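# Remove one staple stick and set it down nearby

## Task

Pull a single stick of staples out of the staple box and put it on the table with its legs pointing down, far enough away that it is clearly apart from both the box's tray and its sleeve.

## Robot and tools

Robot: two arms in a physics simulation, left_arm and right_arm, each ending in a two-finger parallel gripper. Calibrated base positions in the scene frame: left_arm at (-0.021, +0.241, +0.023) m, right_arm at (+0.006, -0.298, +0.017) m, both turned only a fraction of a degree about z. A two-camera stand sits behind the arms. Cameras: cam_high, cam_low, cam_left_wrist, cam_right_wrist, each 672x504 pixels.

Frames. The scene frame has its origin at table-top height, halfway between the nominal bases; +z points up, +x points out over the table, and left_arm is on the +y side (arm names do not match image left or right). Reported hand positions (metres), orientations (quat_wxyz), velocities and targets are in the scene frame. Offsets you send are along the axes of that arm's current Hand target. Gripper axes: fingers point along +z, and they open and close along y. end_effector_position is the point between the pads, about 1 cm behind the tips. Reported poses can be wrong by a few centimetres, more at long reach.

The 14-number row. Every motion row is one flat list of 14 numbers, each in [-1, 1]: dx, dy, dz, rx, ry, rz, opening for left_arm, then the same seven for right_arm. Both arms are always included. The first six per arm are an offset, not a pose: a displacement from that arm's Hand target as it stood when the action or move began, along the Hand target's own axes. Scale: 1.0 equals 0.6 m for dx, dy, dz and 180 degrees for rx, ry, rz, which together form a single rotation vector. Sending the same offset twice moves the arm twice. Sending six zeros re-requests the current Hand target. Opening is absolute, not an offset: +1 is fully open (0.094 m), -1 is closed. A 0 opening is a real command (half open), so to keep a gripper as is, resend its present value.

execute_actions(actions, cameras). actions is a list of actions; each action is up to 15 rows, one per 1/30 s control step, and a short action repeats its last row for the remaining steps. Every row in an action is measured from the action's starting Hand target, not from the previous row. An empty actions list returns the state plus all camera images. cameras lists names to show, ["all"] for all, [] for none; an unknown name voids the call.

move(target, speed, blend, opening_speed, grip_force, blocking, cameras). target is one 14-number row or a list of up to 15 rows; every row is an offset from the same Hand targets the move started from. Paths are straight lines, all arms finish together, last at least 0.5 s and are cut off at 10 s. speed: m/s, 0.002 to 2.9, default 0.25 (rotation limited to twice that in rad/s); one value or one per target. blend: corner rounding in m for lists, default 0 meaning stop at each point. opening_speed: how fast openings change, per second on the -1 to +1 scale, at least 0.2; use it for gentle closing. grip_force: newtons per finger pad, 10 to 50 (50 is full), one value or one per arm; it persists. blocking=false returns after about 0.5 s while the move continues. Moves do not avoid obstacles or the other arm. Faster moves lag and stray more and hit harder.

wait(seconds 0 to 10, cameras): lets time pass with the last commands held; returns early if a running move ends. stop(cameras): brakes a running move. zoom_image(camera, region): region [x0, y0, x1, y1] in pixels of that camera's newest image, at most 504 by 504. finished_scene(scene): ends the scene, with scene set to the current scene number; it cannot be undone, and the goal must hold with the robot idle.

Reading results. Each result gives per-arm end_effector_position and quat, Hand target (the last commanded pose after clipping; the next offsets count from it), Joint positions (six joints then the measured opening in m), joint torques, grip_measured (opening on the -1..1 scale, up to about 2.5 mm too wide when empty), grip_effort_nm (gripper motor effort, negative closing; also large when fingers move or hit a stop) and Tool commands. Joint velocities may say within noise or be omitted. A move adds a "move:" line: done (within 10 mm and 2 degrees), off_target, moving, held, fault, plus limits such as paced (pose clipped) or held (steps withheld). Done or off_target does not tell you about contact. Execute_actions results also list hand positions at some steps.

Behaviour to expect. Orientation commands are clipped to 40 degrees from the measured orientation each step. Friction and load can leave the gripper a few cm short; a later command, even all zeros, pushes again, and you can add the missing distance. A blocked arm keeps pushing until commanded back past its gripper. Pressing further beyond contact pushes harder. Grip force jumps to the limit once squeezed about 0.06 below first contact. The scene keeps running while you reply.

Avoid: dropping the stick or letting go while it moves; fast contact with the box, table or fixtures; grippers, wrist cameras or fingers touching each other (clearance checks do not prevent this and it can fail the scene); strain on a camera cable; passing a gripper near its own base (shoulder posture may flip); anything leaving the table. Long holding or stretched-out poses heat motors: MOTOR HOT at 75 °C, fault and fold at 90 °C, collapse at 100 °C. Joint ranges (rad): waist -2.618 to 3.054, shoulder 0 to 3.142, elbow 0 to 3.142 (straight 2.901), wrist pitch and yaw -1.571 to 1.571, wrist roll -2.094 to 2.094.

Each tool is called in YAML: its name, and indented under it one key for each argument.

## Session

execute_actions:
  actions: []

Scene clock: 0.00 s.
left_arm: end_effector_position=(+0.3793, +0.2232, +0.1215) grip_measured=+1.000 grip_effort_nm=n/a end_effector_quat_wxyz=(+0.579, +0.020, +0.815, -0.029) | right_arm: end_effector_position=(+0.4026, -0.3060, +0.1170) grip_measured=+1.000 grip_effort_nm=n/a end_effector_quat_wxyz=(+0.599, +0.011, +0.800, -0.027)
Joint positions: left_arm=[-0.015 1.546 0.375 0.836 0.046 -0.009 0.094] | right_arm=[0.023 1.572 0.331 0.955 0.063 -0.012 0.094]
Joint velocities: within noise
Joint torques (N m): no reading
Heat: left arm: 34 °C; right arm: 33 °C.
Hand target: left_arm +0.3845, +0.2240, +0.1359; +0.596, +0.021, +0.802, -0.025 | right_arm +0.4055, -0.3067, +0.1251; +0.607, +0.015, +0.794, -0.026
Tool commands: left_gripper/opening=+1.0 right_gripper/opening=+1.0

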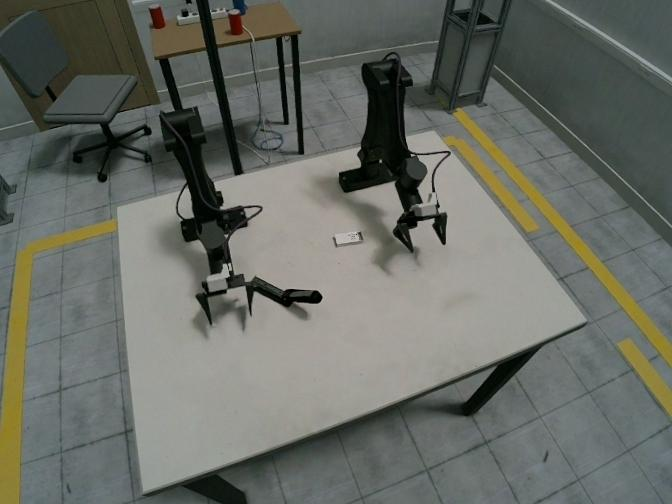

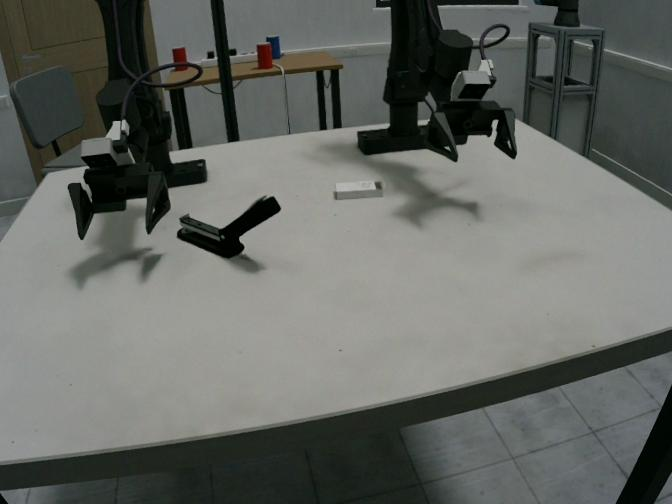

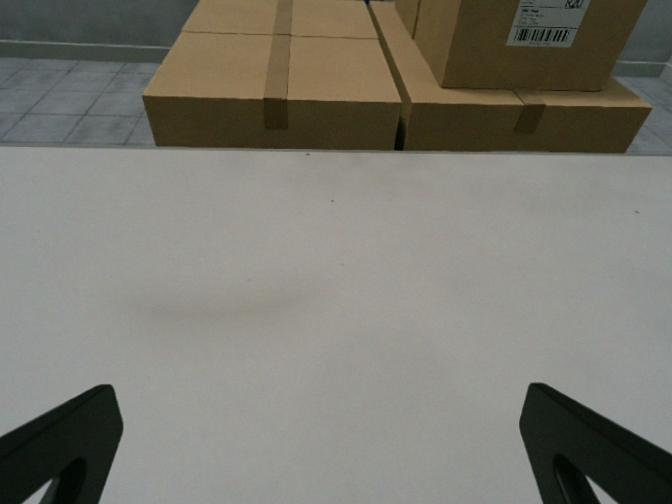

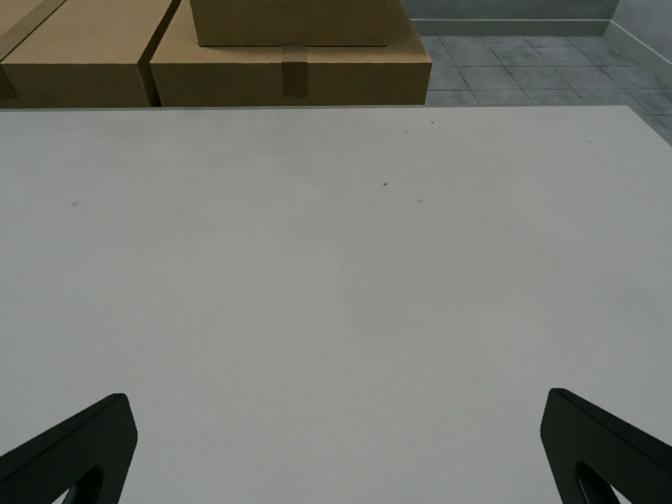

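zoom_image:
  camera: "cam_high"
  region: [308, 214, 388, 274]

zoom_image:
  camera: "cam_low"
  region: [310, 160, 410, 220]

Scaled by 6.300 from the camera's 672x504 image, which has a finer 960x720 frame.

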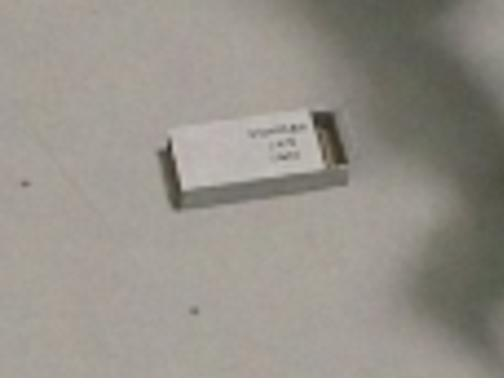

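Scaled by 5.040 from the camera's 672x504 image, which has a finer 960x720 frame.

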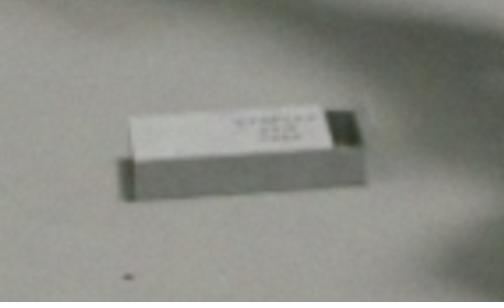

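move:
  target: [-0.026,-0.14,-0.398,0,0.32,0,1,0,0,0,0,0,0,1]
  speed: 0.2
  cameras: ["all"]

Scene clock: 21.90 s.
left_arm: end_effector_position=(+0.1559, +0.1577, +0.2103) grip_measured=+1.000 grip_effort_nm=-0.02 end_effector_quat_wxyz=(+0.129, +0.038, +0.991, -0.005) | right_arm: end_effector_position=(+0.4026, -0.3060, +0.1170) grip_measured=+1.000 grip_effort_nm=0.01 end_effector_quat_wxyz=(+0.599, +0.011, +0.800, -0.027)
Joint positions: left_arm=[-0.543 1.089 1.159 -1.411 -0.118 -0.463 0.094] | right_arm=[0.023 1.572 0.331 0.955 0.063 -0.012 0.094]
Joint torques (N m): left_arm=[-0.7 -0.75 6.91 0.47 0.03 -0.14] | right_arm=[0.01 -5.5 5.37 1.83 0.04 -0.04]
Heat: left arm: 36 °C; right arm: 36 °C.
Hand target: left_arm +0.1555, +0.1559, +0.2210; +0.136, +0.031, +0.990, -0.012 | right_arm +0.4055, -0.3067, +0.1251; +0.607, +0.015, +0.794, -0.026
Off the commanded pose: left_arm 0.011 m, 1 deg | right_arm 0.009 m, 1 deg.
move: off_target (left_arm)

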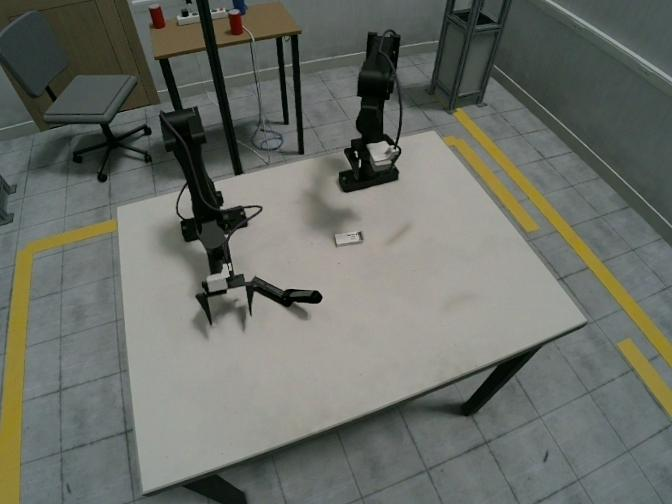

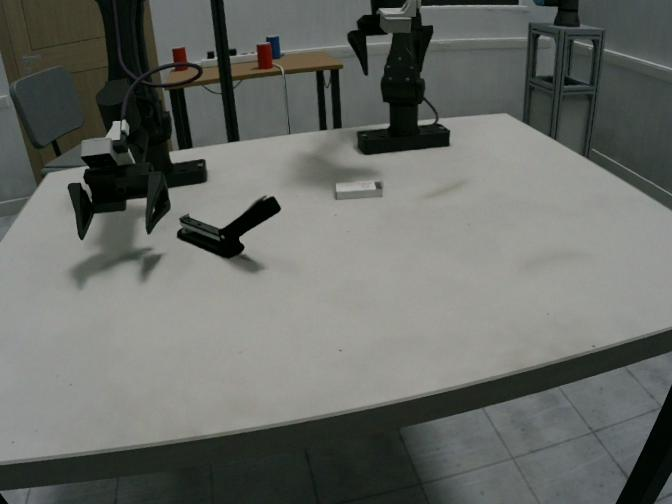

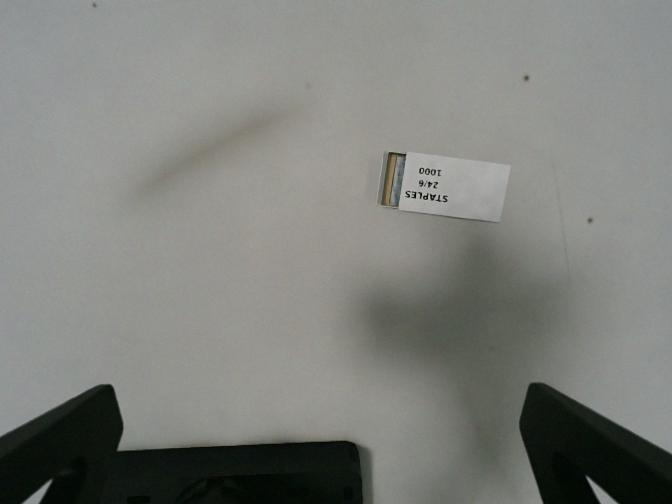

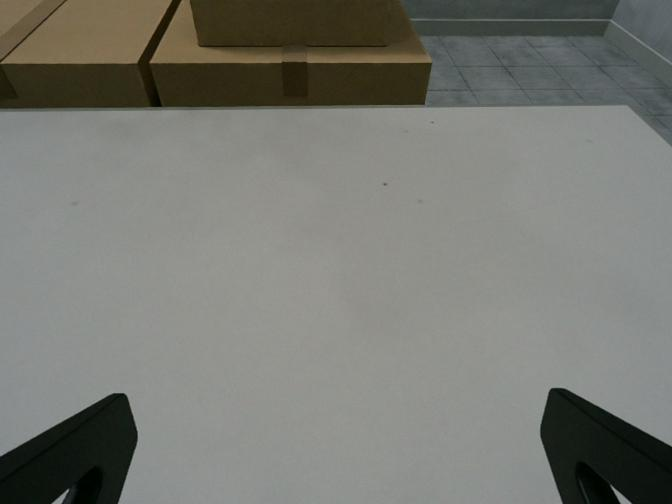

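zoom_image:
  camera: "cam_left_wrist"
  region: [360, 130, 530, 240]

Scaled by 2.965 from the camera's 672x504 image, which has a finer 960x720 frame.

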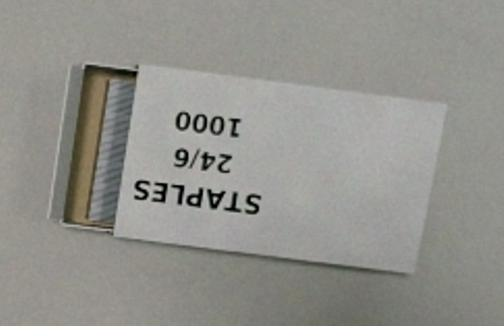

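move:
  target: [-0.049,-0.087,0.121,0.067,0.071,0.515,1,0,0,0,0,0,0,1]
  speed: 0.2
  cameras: ["cam_high","cam_low","cam_left_wrist"]

Scene clock: 60.77 s.
left_arm: end_effector_position=(+0.1894, +0.1117, +0.1513) grip_measured=+1.000 grip_effort_nm=-0.02 end_effector_quat_wxyz=(-0.029, +0.737, +0.675, -0.003) | right_arm: end_effector_position=(+0.4026, -0.3060, +0.1170) grip_measured=+1.000 grip_effort_nm=0.01 end_effector_quat_wxyz=(+0.599, +0.011, +0.800, -0.027)
Joint positions: left_arm=[-0.55 1.532 1.274 -1.371 -0.009 1.097 0.094] | right_arm=[0.023 1.572 0.331 0.955 0.063 -0.012 0.094]
Joint torques (N m): left_arm=[-0.73 -3.95 6.65 0.44 0.05 0.12] | right_arm=[-0.01 -5.52 5.35 1.83 0.04 -0.03]
Heat: left arm: 36 °C; right arm: 37 °C.
Hand target: left_arm +0.1999, +0.0998, +0.1598; +0.000, +0.748, +0.663, +0.000 | right_arm +0.4055, -0.3067, +0.1251; +0.607, +0.015, +0.794, -0.026
Off the commanded pose: left_arm 0.018 m, 4 deg | right_arm 0.009 m, 1 deg.
move: off_target (left_arm)
Images, in order (width x height): cam_high 672x504, cam_low 672x504, cam_left_wrist 672x504.

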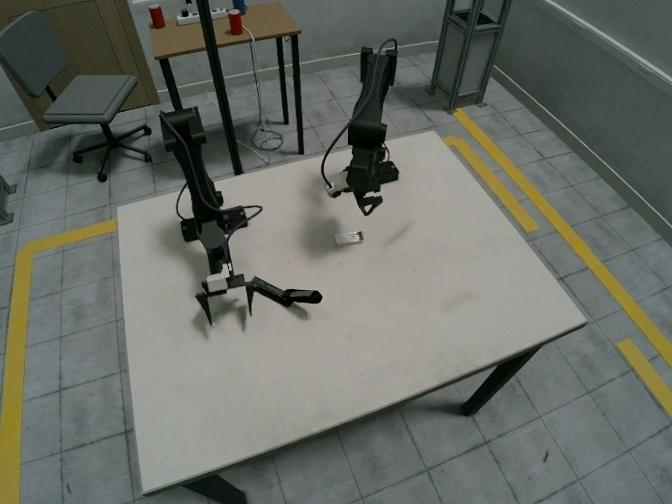

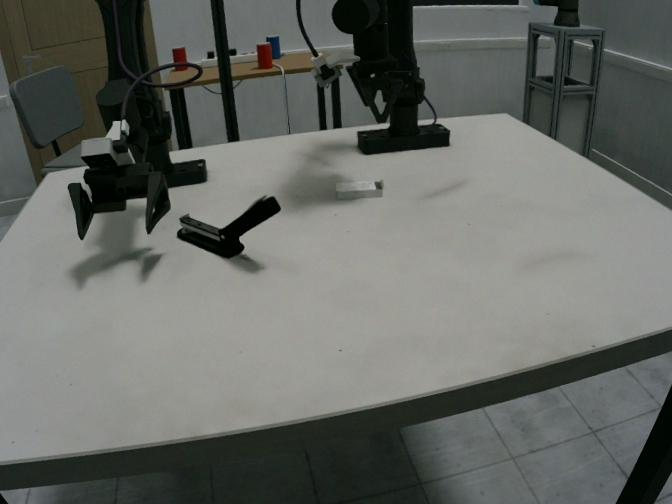

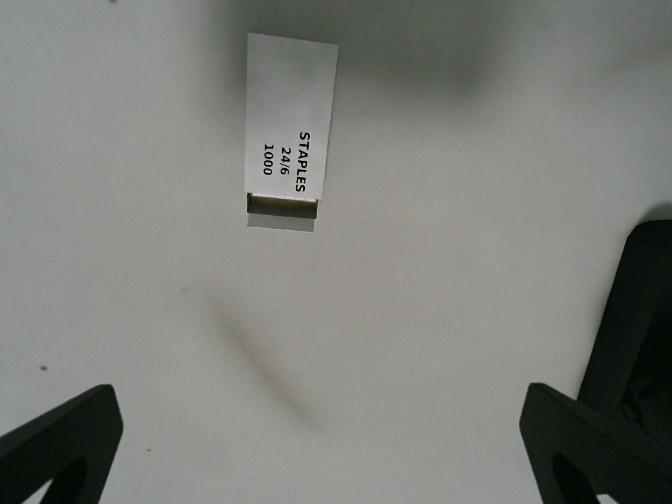

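move:
  target: [-0.05,0.034,0.085,0,0,0.022,1,0,0,0,0,0,0,1]
  speed: 0.15
  cameras: ["cam_high","cam_low","cam_left_wrist"]

Scene clock: 74.10 s.
left_arm: end_effector_position=(+0.2130, +0.0728, +0.1090) grip_measured=+1.000 grip_effort_nm=-0.02 end_effector_quat_wxyz=(-0.014, +0.763, +0.646, +0.001) | right_arm: end_effector_position=(+0.4026, -0.3060, +0.1170) grip_measured=+1.000 grip_effort_nm=0.01 end_effector_quat_wxyz=(+0.599, +0.011, +0.800, -0.027)
Joint positions: left_arm=[-0.621 1.673 1.253 -1.177 -0.009 1.105 0.094] | right_arm=[0.023 1.572 0.331 0.955 0.063 -0.012 0.094]
Joint torques (N m): left_arm=[-0.72 -5.41 3.79 0.52 0.05 0.13] | right_arm=[-0.01 -5.5 5.34 1.83 0.04 -0.04]
Heat: left arm: 37 °C; right arm: 37 °C.
Hand target: left_arm +0.2165, +0.0675, +0.1088; +0.000, +0.771, +0.637, +0.000 | right_arm +0.4055, -0.3067, +0.1251; +0.607, +0.015, +0.794, -0.026
Off the commanded pose: left_arm 0.006 m, 2 deg | right_arm 0.009 m, 1 deg.
move: done
Images, in order (width x height): cam_high 672x504, cam_low 672x504, cam_left_wrist 672x504.

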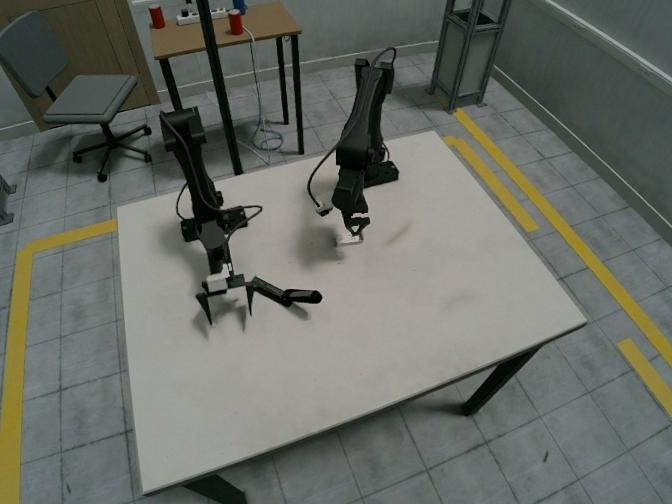

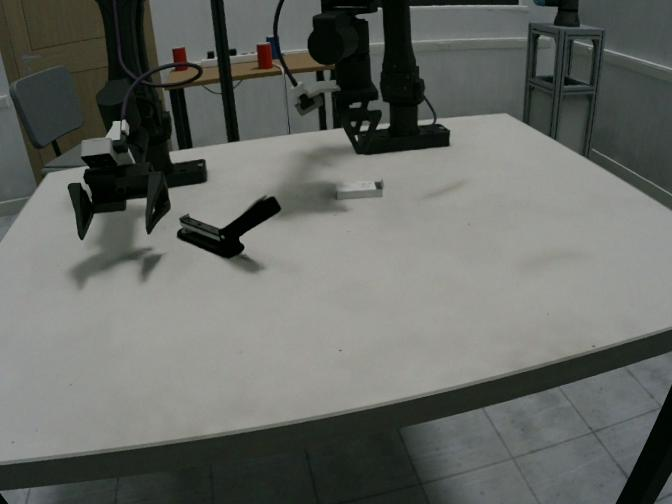

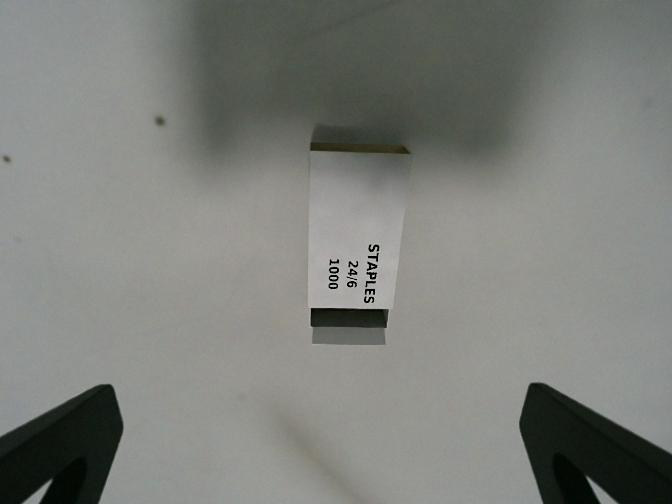

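move:
  target: [-0.036,-0.012,0.075,0,0,0.01,1,0,0,0,0,0,0,1]
  speed: 0.1
  cameras: ["cam_high","cam_low","cam_left_wrist"]

Scene clock: 78.57 s.
left_arm: end_effector_position=(+0.2023, +0.0529, +0.0650) grip_measured=+1.000 grip_effort_nm=-0.02 end_effector_quat_wxyz=(-0.012, +0.783, +0.622, +0.002) | right_arm: end_effector_position=(+0.4026, -0.3060, +0.1170) grip_measured=+1.000 grip_effort_nm=0.00 end_effector_quat_wxyz=(+0.599, +0.011, +0.800, -0.027)
Joint positions: left_arm=[-0.698 1.728 1.135 -1 -0.009 1.089 0.094] | right_arm=[0.023 1.572 0.331 0.955 0.063 -0.012 0.094]
Joint torques (N m): left_arm=[-0.7 -5.44 3.44 0.56 0.08 -0.14] | right_arm=[-0.02 -5.49 5.35 1.83 0.03 -0.04]
Heat: left arm: 37 °C; right arm: 37 °C.
Hand target: left_arm +0.2053, +0.0477, +0.0638; +0.000, +0.781, +0.625, +0.000 | right_arm +0.4055, -0.3067, +0.1251; +0.607, +0.015, +0.794, -0.026
Off the commanded pose: left_arm 0.006 m, 1 deg | right_arm 0.009 m, 1 deg.
move: done
Images, in order (width x height): cam_high 672x504, cam_low 672x504, cam_left_wrist 672x504.

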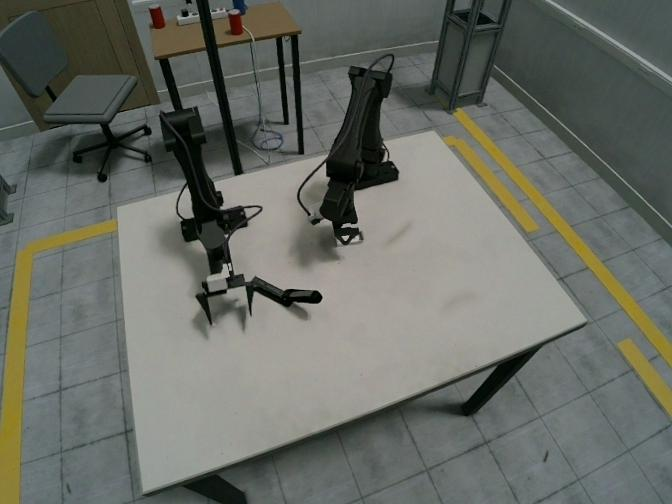

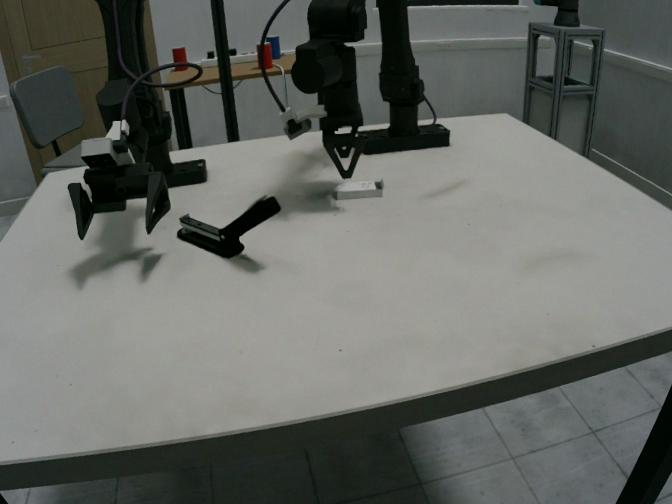

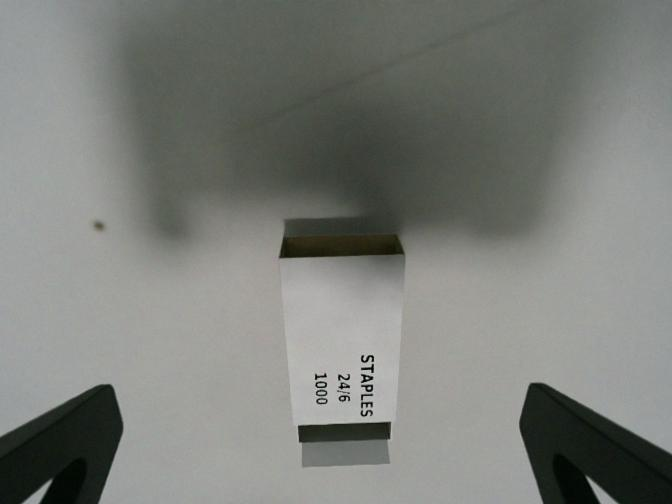

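move:
  target: [0,-0.0065,0.058,0,0,0,1,0,0,0,0,0,0,1]
  speed: 0.08
  cameras: ["cam_low","cam_left_wrist"]

zoom_image:
  camera: "cam_low"
  region: [300, 130, 420, 220]

Scene clock: 83.53 s.
left_arm: end_effector_position=(+0.1995, +0.0553, +0.0301) grip_measured=+1.000 grip_effort_nm=-0.02 end_effector_quat_wxyz=(-0.013, +0.781, +0.625, +0.002) | right_arm: end_effector_position=(+0.4026, -0.3060, +0.1170) grip_measured=+1.000 grip_effort_nm=0.01 end_effector_quat_wxyz=(+0.599, +0.011, +0.800, -0.027)
Joint positions: left_arm=[-0.698 1.773 1.037 -0.859 -0.009 1.083 0.094] | right_arm=[0.023 1.572 0.331 0.955 0.063 -0.012 0.094]
Joint torques (N m): left_arm=[-0.73 -5.42 3.29 0.56 0.05 -0.13] | right_arm=[-0.01 -5.5 5.35 1.83 0.04 -0.04]
Heat: left arm: 36 °C; right arm: 37 °C.
Hand target: left_arm +0.2015, +0.0486, +0.0290; +0.000, +0.781, +0.625, +0.000 | right_arm +0.4055, -0.3067, +0.1251; +0.607, +0.015, +0.794, -0.026
Off the commanded pose: left_arm 0.007 m, 1 deg | right_arm 0.009 m, 1 deg.
move: done
Images, in order (width x height): cam_low 672x504, cam_left_wrist 672x504.

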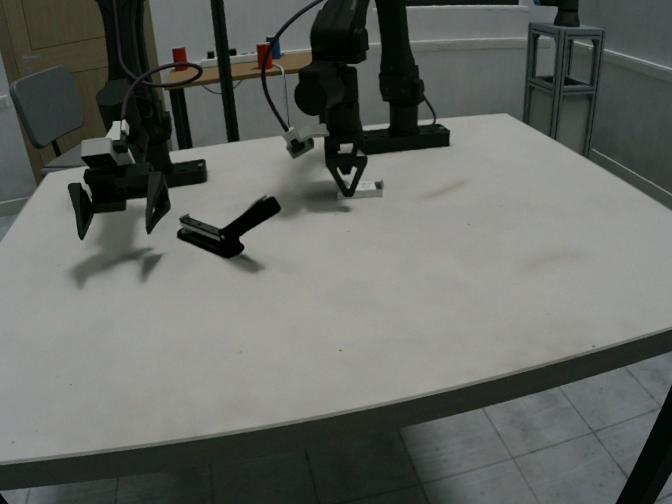

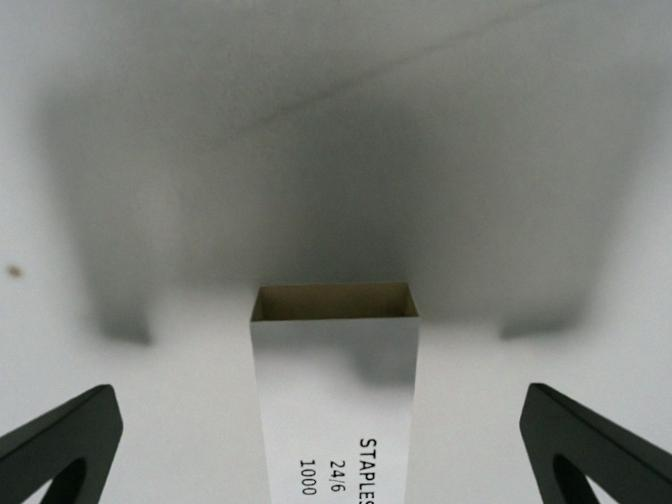

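Scaled by 4.200 from the camera's 672x504 image, which has a finer 960x720 frame.

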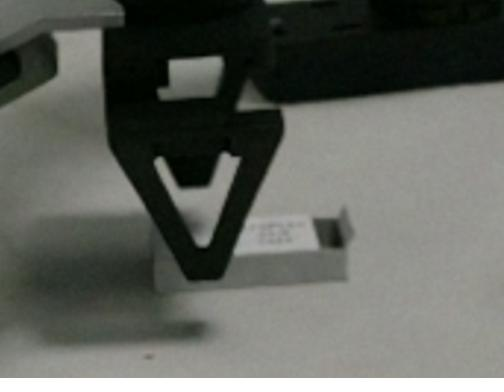

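move:
  target:
    - [0.008,0,0.027,0,0,0,0.2,0,0,0,0,0,0,1]
    - [0.008,0,0.027,0,0,0,-0.43,0,0,0,0,0,0,1]
  speed: 0.06
  opening_speed: 0.4
  grip_force: [15,15]
  cameras: ["cam_low","cam_left_wrist"]

zoom_image:
  camera: "cam_low"
  region: [300, 130, 420, 220]

Scene clock: 97.67 s.
left_arm: end_effector_position=(+0.1982, +0.0564, +0.0145) grip_measured=-0.204 grip_effort_nm=-0.40 end_effector_quat_wxyz=(-0.011, +0.781, +0.625, +0.002) | right_arm: end_effector_position=(+0.4026, -0.3060, +0.1170) grip_measured=+1.000 grip_effort_nm=0.01 end_effector_quat_wxyz=(+0.599, +0.011, +0.800, -0.027)
Joint positions: left_arm=[-0.698 1.796 0.994 -0.79 -0.009 1.083 0.037] | right_arm=[0.023 1.572 0.331 0.955 0.063 -0.012 0.094]
Joint torques (N m): left_arm=[0.69 -5.26 2.95 0.58 0.04 -0.01] | right_arm=[0.01 -5.5 5.33 1.83 0.04 -0.04]
Heat: left arm: 35 °C; right arm: 37 °C.
Hand target: left_arm +0.2025, +0.0532, +0.0128; +0.000, +0.781, +0.625, +0.000 | right_arm +0.4055, -0.3067, +0.1251; +0.607, +0.015, +0.794, -0.026
Off the commanded pose: left_arm 0.006 m, 1 deg | right_arm 0.009 m, 1 deg.
grip_force (N): 15, 15
move: done
Images, in order (width x height): cam_low 672x504, cam_left_wrist 672x504.

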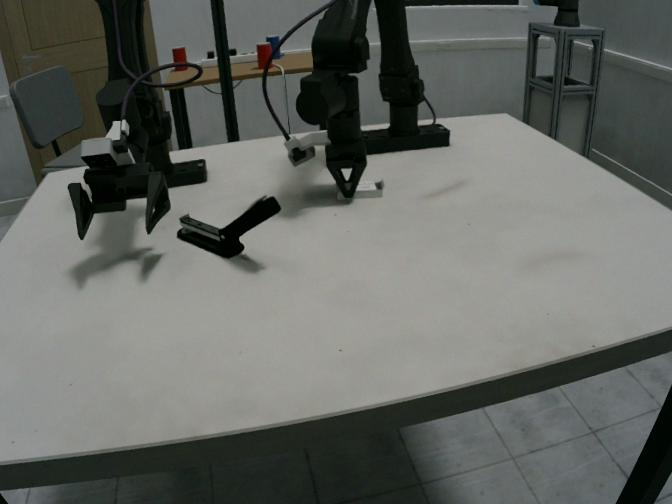

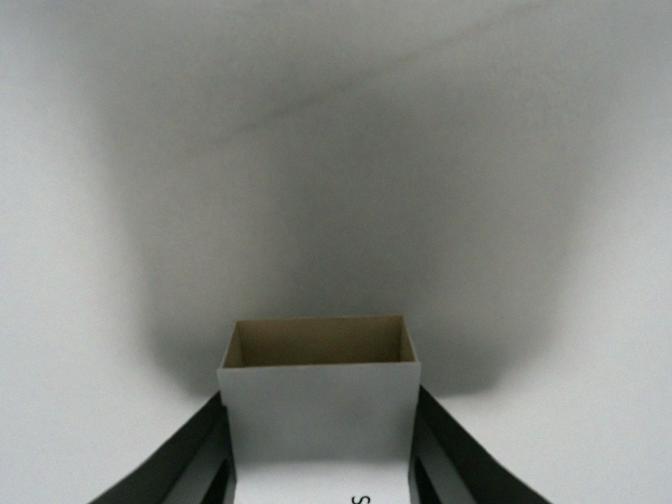

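Scaled by 4.200 from the camera's 672x504 image, which has a finer 960x720 frame.

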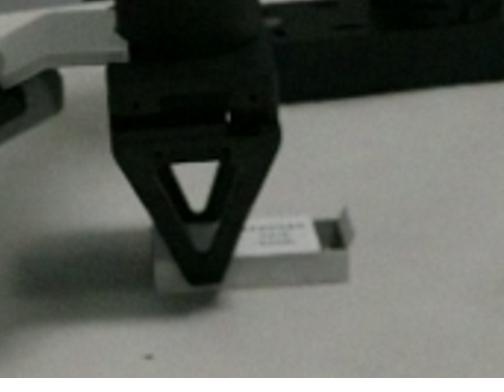

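move:
  target:
    - [0,0,-0.033,0,0,0,-0.43,0,0,0,0,0,0,1]
    - [0.037,0.1625,-0.033,0,0,-0.839,-0.43,0,0,0,0,0,0,1]
  speed: [0.06,0.22]
  cameras: ["cam_high","cam_low","cam_left_wrist"]

Scene clock: 111.50 s.
left_arm: end_effector_position=(+0.2940, +0.0532, +0.0264) grip_measured=-0.204 grip_effort_nm=-0.41 end_effector_quat_wxyz=(-0.003, -0.394, +0.919, +0.004) | right_arm: end_effector_position=(+0.4026, -0.3060, +0.1170) grip_measured=+1.000 grip_effort_nm=0.01 end_effector_quat_wxyz=(+0.599, +0.011, +0.800, -0.027)
Joint positions: left_arm=[-0.529 2.037 1.385 -0.93 0 -1.35 0.037] | right_arm=[0.023 1.572 0.331 0.955 0.063 -0.012 0.094]
Joint torques (N m): left_arm=[0.68 -7.32 6.31 0.14 0.07 -0.14] | right_arm=[-0.01 -5.5 5.35 1.83 0.04 -0.04]
Heat: left arm: 36 °C; right arm: 37 °C.
Hand target: left_arm +0.3025, +0.0535, +0.0325; +0.000, -0.410, +0.912, +0.000 | right_arm +0.4055, -0.3067, +0.1251; +0.607, +0.015, +0.794, -0.026
Off the commanded pose: left_arm 0.011 m, 2 deg | right_arm 0.009 m, 1 deg.
grip_force (N): 15, 15
move: off_target (left_arm)
Images, in order (width x height): cam_high 672x504, cam_low 672x504, cam_left_wrist 672x504.

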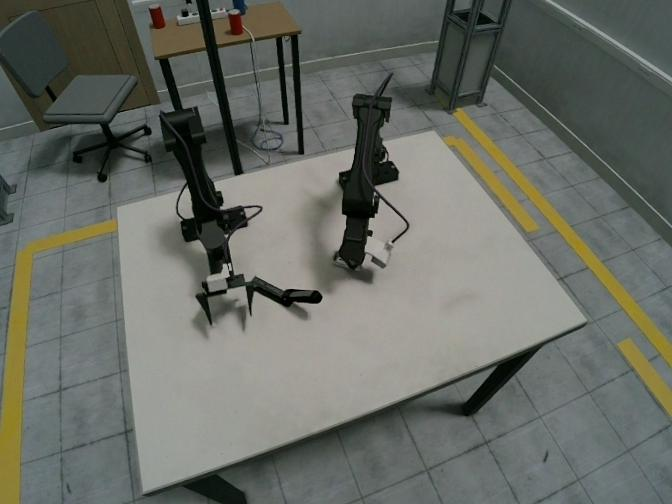

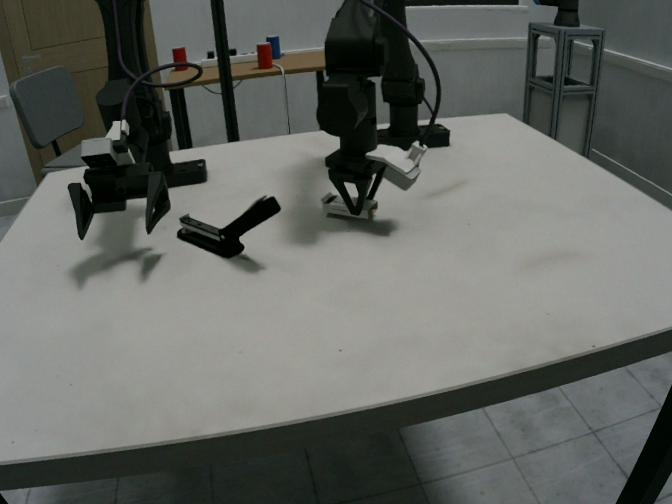

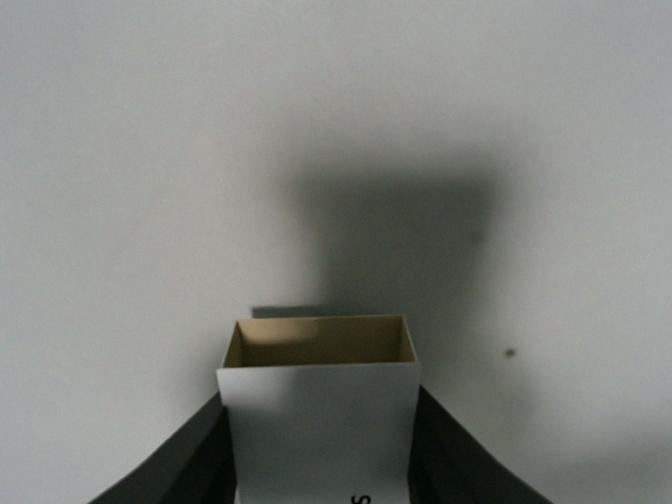

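move:
  target: [0,0,0.02,0,0,0,-0.43,0,0,0,0,0,0,1]
  speed: 0.03
  cameras: ["cam_low"]

zoom_image:
  camera: "cam_low"
  region: [290, 150, 410, 240]

Scene clock: 114.60 s.
left_arm: end_effector_position=(+0.2921, +0.0544, +0.0201) grip_measured=-0.204 grip_effort_nm=-0.41 end_effector_quat_wxyz=(-0.009, -0.394, +0.919, +0.012) | right_arm: end_effector_position=(+0.4026, -0.3060, +0.1170) grip_measured=+1.000 grip_effort_nm=0.01 end_effector_quat_wxyz=(+0.599, +0.011, +0.800, -0.027)
Joint positions: left_arm=[-0.529 2.055 1.385 -0.93 0 -1.35 0.037] | right_arm=[0.023 1.572 0.331 0.955 0.063 -0.012 0.094]
Joint torques (N m): left_arm=[0.75 -7.41 4.41 0.53 0.09 -0.17] | right_arm=[0.01 -5.52 5.35 1.83 0.04 -0.04]
Heat: left arm: 36 °C; right arm: 37 °C.
Hand target: left_arm +0.3025, +0.0535, +0.0205; +0.000, -0.410, +0.912, +0.000 | right_arm +0.4055, -0.3067, +0.1251; +0.607, +0.015, +0.794, -0.026
Off the commanded pose: left_arm 0.010 m, 3 deg | right_arm 0.009 m, 1 deg.
grip_force (N): 15, 15
move: off_target (left_arm)
Images, in order (width x height): cam_low 672x504.

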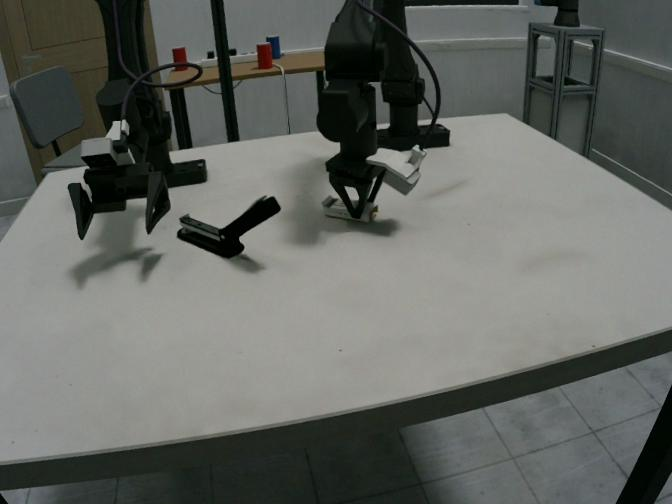

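Scaled by 4.200 from the camera's 672x504 image, which has a finer 960x720 frame.

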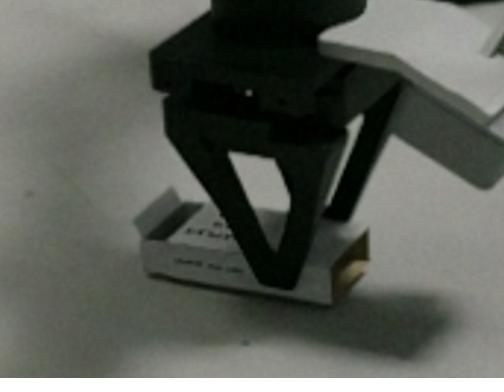

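move:
  target: [0,0,0.010,0,0,0,-0.43,0,0,0,0,0,0,1]
  speed: 0.03
  cameras: ["cam_low"]

zoom_image:
  camera: "cam_low"
  region: [290, 150, 410, 240]

Scene clock: 117.73 s.
left_arm: end_effector_position=(+0.2941, +0.0532, +0.0168) grip_measured=-0.204 grip_effort_nm=-0.41 end_effector_quat_wxyz=(-0.007, -0.394, +0.919, +0.010) | right_arm: end_effector_position=(+0.4026, -0.3060, +0.1170) grip_measured=+1.000 grip_effort_nm=0.01 end_effector_quat_wxyz=(+0.599, +0.011, +0.800, -0.027)
Joint positions: left_arm=[-0.529 2.064 1.385 -0.916 0 -1.35 0.037] | right_arm=[0.023 1.572 0.331 0.955 0.063 -0.012 0.094]
Joint torques (N m): left_arm=[0.84 -7.38 3.67 0.57 0.05 -0.17] | right_arm=[-0.01 -5.5 5.35 1.84 0.04 -0.04]
Heat: left arm: 36 °C; right arm: 37 °C.
Hand target: left_arm +0.3025, +0.0535, +0.0145; +0.000, -0.410, +0.912, +0.000 | right_arm +0.4055, -0.3067, +0.1251; +0.607, +0.015, +0.794, -0.026
Off the commanded pose: left_arm 0.009 m, 2 deg | right_arm 0.009 m, 1 deg.
grip_force (N): 15, 15
move: done
Images, in order (width x height): cam_low 672x504.

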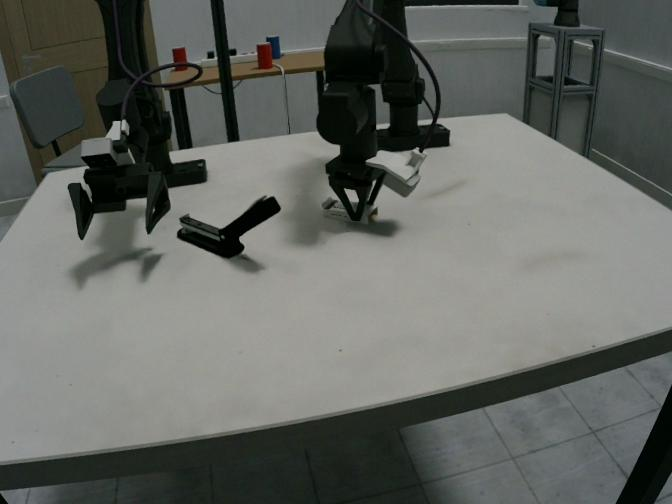

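Scaled by 4.200 from the camera's 672x504 image, which has a finer 960x720 frame.

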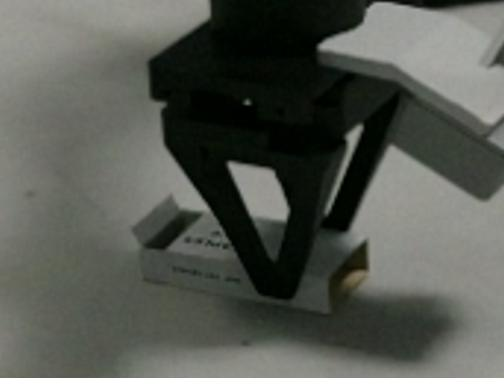

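move:
  target:
    - [0,0,0,0,0,0,-0.43,0.024,0.026,-0.315,-0.05,0.02,-0.02,0.3]
    - [0,0,0,0,0,0,-0.43,0.123,0.430,-0.3345,-0.252,0.1,-0.11,0.3]
  speed: 0.2
  blend: [0.03,0]
  cameras: ["all"]

Scene clock: 137.13 s.
left_arm: end_effector_position=(+0.2941, +0.0532, +0.0168) grip_measured=-0.204 grip_effort_nm=-0.41 end_effector_quat_wxyz=(-0.007, -0.394, +0.919, +0.010) | right_arm: end_effector_position=(+0.2001, -0.0544, +0.0802) grip_measured=+0.302 grip_effort_nm=-0.11 end_effector_quat_wxyz=(+0.402, -0.350, +0.831, +0.159)
Joint positions: left_arm=[-0.529 2.064 1.385 -0.916 0 -1.35 0.037] | right_arm=[1.008 1.127 0.316 0.122 0.167 0.115 0.061]
Joint torques (N m): left_arm=[0.84 -7.34 3.56 0.58 0.08 -0.18] | right_arm=[0.08 -1.25 9.02 2.01 -0.08 -0.14]
Heat: left arm: 35 °C; right arm: 37 °C.
Hand target: left_arm +0.3025, +0.0535, +0.0145; +0.000, -0.410, +0.912, +0.000 | right_arm +0.2070, -0.0378, +0.1001; +0.425, -0.347, +0.816, +0.181
Off the commanded pose: left_arm 0.009 m, 2 deg | right_arm 0.027 m, 4 deg.
grip_force (N): 15, 15
move: off_target (right_arm)

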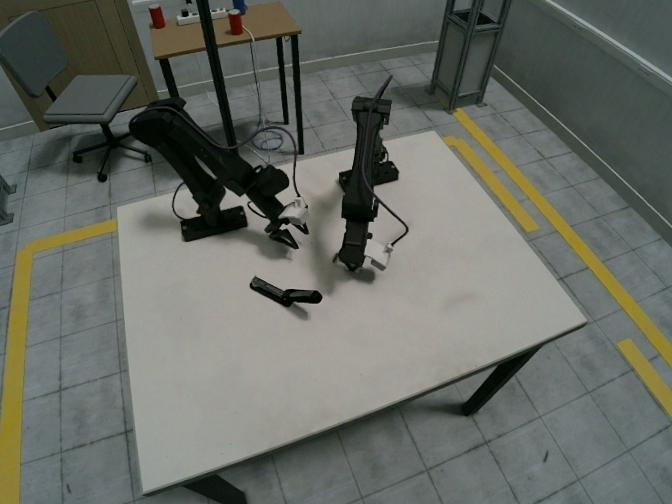

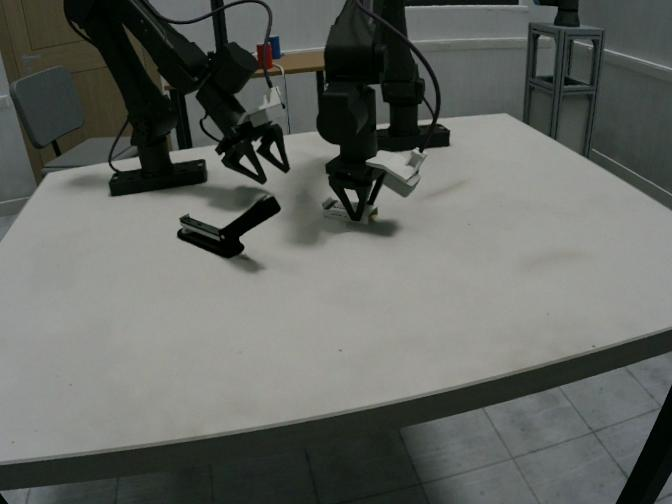

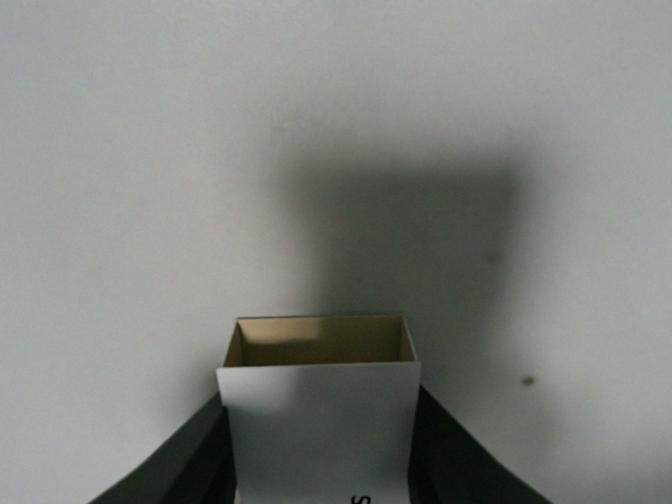

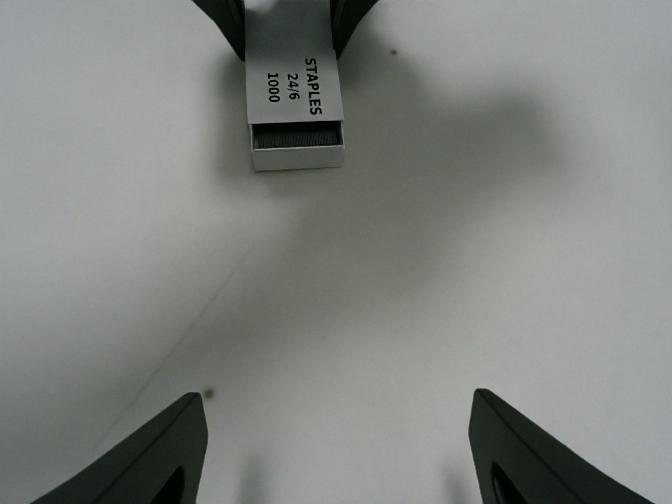

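move:
  target: [0,0,0,0,0,0,-0.43,0,0.025,0.102,0,0,0,0.3]
  speed: 0.1
  cameras: ["cam_low","cam_high","cam_right_wrist"]

zoom_image:
  camera: "cam_low"
  region: [260, 130, 420, 250]

Scene clock: 144.63 s.
left_arm: end_effector_position=(+0.2941, +0.0532, +0.0168) grip_measured=-0.204 grip_effort_nm=-0.41 end_effector_quat_wxyz=(-0.007, -0.394, +0.919, +0.010) | right_arm: end_effector_position=(+0.2248, -0.0065, +0.0510) grip_measured=+0.302 grip_effort_nm=-0.11 end_effector_quat_wxyz=(+0.404, -0.355, +0.827, +0.165)
Joint positions: left_arm=[-0.529 2.064 1.385 -0.916 0 -1.35 0.037] | right_arm=[1.024 1.524 0.415 0.429 0.167 0.115 0.061]
Joint torques (N m): left_arm=[0.75 -7.36 3.78 0.58 0.05 -0.18] | right_arm=[0.47 -3.36 7.45 2.02 0.12 0]
Heat: left arm: 35 °C; right arm: 37 °C.
Hand target: left_arm +0.3025, +0.0535, +0.0145; +0.000, -0.410, +0.912, +0.000 | right_arm +0.2310, +0.0087, +0.0650; +0.425, -0.347, +0.816, +0.181
Off the commanded pose: left_arm 0.009 m, 2 deg | right_arm 0.022 m, 3 deg.
grip_force (N): 15, 15
move: off_target (right_arm)
Images, in order (width x height): cam_high 672x504, cam_low 672x504, cam_right_wrist 672x504.

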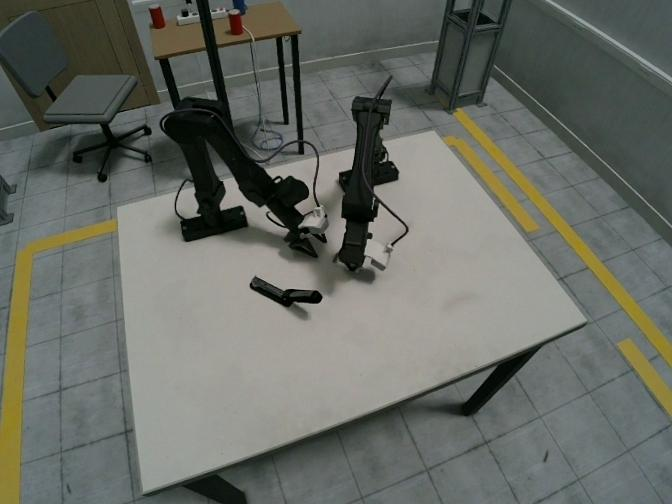

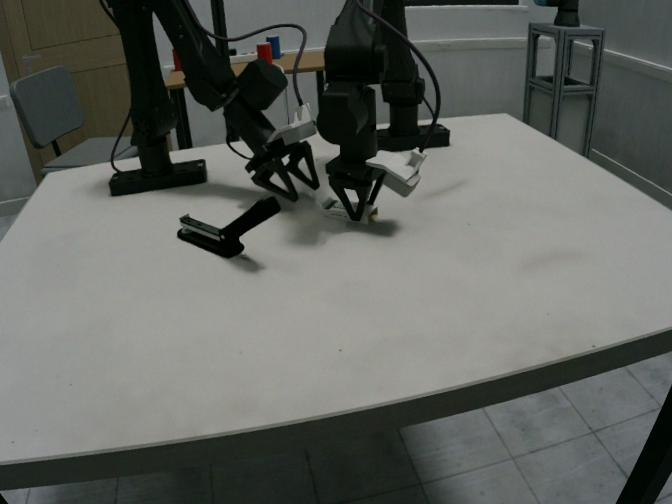

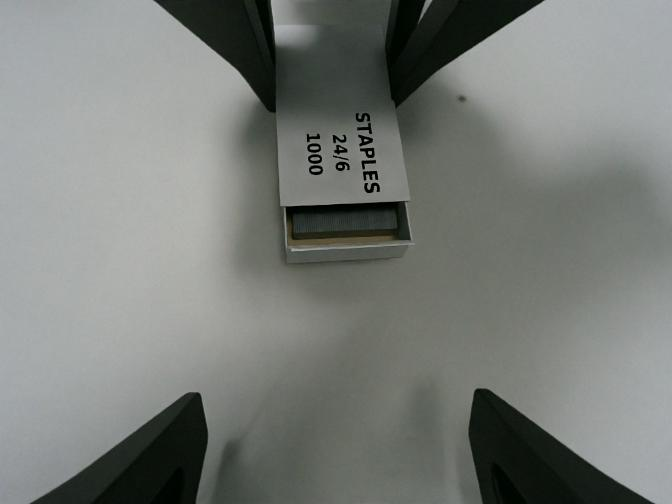

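Scaled by 3.150 from the camera's 672x504 image, which has a finer 960x720 frame.

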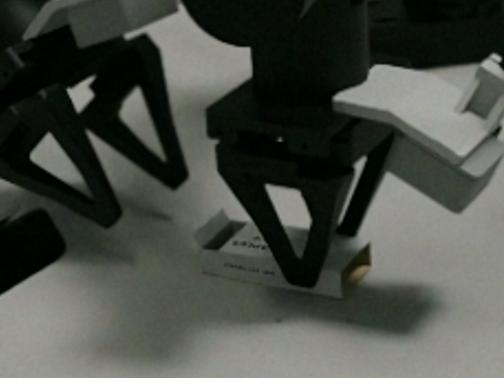

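move:
  target: [0,0,0,0,0,0,-0.43,0.010,-0.003,0.058,-0.018,0,-0.0127,0.3]
  speed: 0.06
  cameras: ["cam_low","cam_right_wrist"]

zoom_image:
  camera: "cam_low"
  region: [280, 150, 400, 240]

Scene clock: 150.27 s.
left_arm: end_effector_position=(+0.2941, +0.0532, +0.0168) grip_measured=-0.204 grip_effort_nm=-0.40 end_effector_quat_wxyz=(-0.007, -0.394, +0.919, +0.010) | right_arm: end_effector_position=(+0.2428, +0.0173, +0.0343) grip_measured=+0.302 grip_effort_nm=-0.11 end_effector_quat_wxyz=(+0.407, -0.372, +0.813, +0.187)
Joint positions: left_arm=[-0.529 2.064 1.385 -0.916 0 -1.35 0.037] | right_arm=[0.979 1.717 0.475 0.598 0.082 0.062 0.061]
Joint torques (N m): left_arm=[0.8 -7.38 3.58 0.6 0.07 -0.19] | right_arm=[-0.47 -4.19 6.17 1.94 -0.14 -0.16]
Heat: left arm: 35 °C; right arm: 37 °C.
Hand target: left_arm +0.3025, +0.0535, +0.0145; +0.000, -0.410, +0.912, +0.000 | right_arm +0.2497, +0.0255, +0.0402; +0.419, -0.375, +0.804, +0.195
Off the commanded pose: left_arm 0.009 m, 2 deg | right_arm 0.012 m, 2 deg.
grip_force (N): 15, 15
move: off_target (right_arm)
Images, in order (width x height): cam_low 672x504, cam_right_wrist 672x504.

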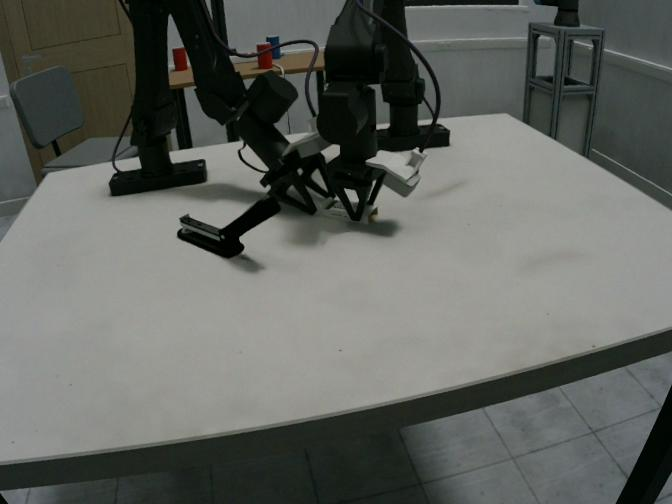

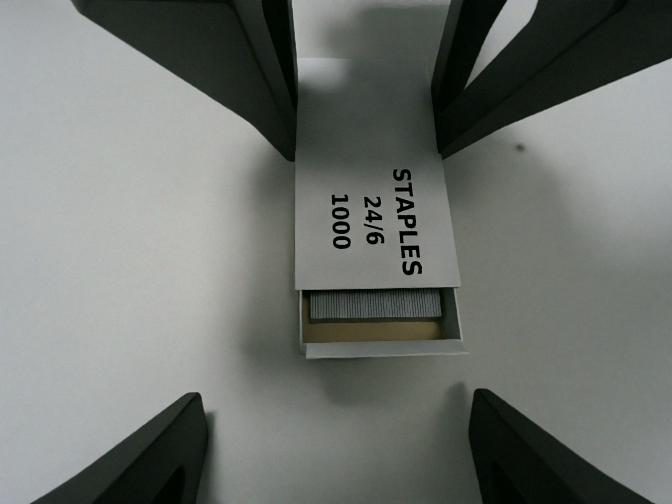

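Scaled by 4.200 from the camera's 672x504 image, which has a finer 960x720 frame.

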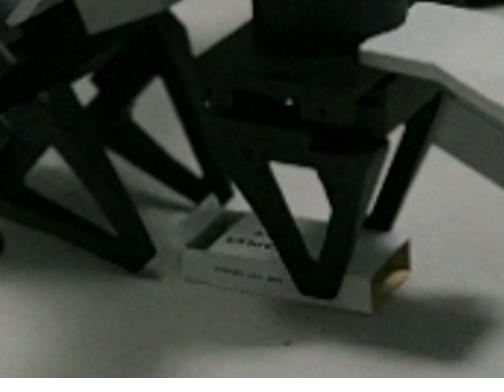

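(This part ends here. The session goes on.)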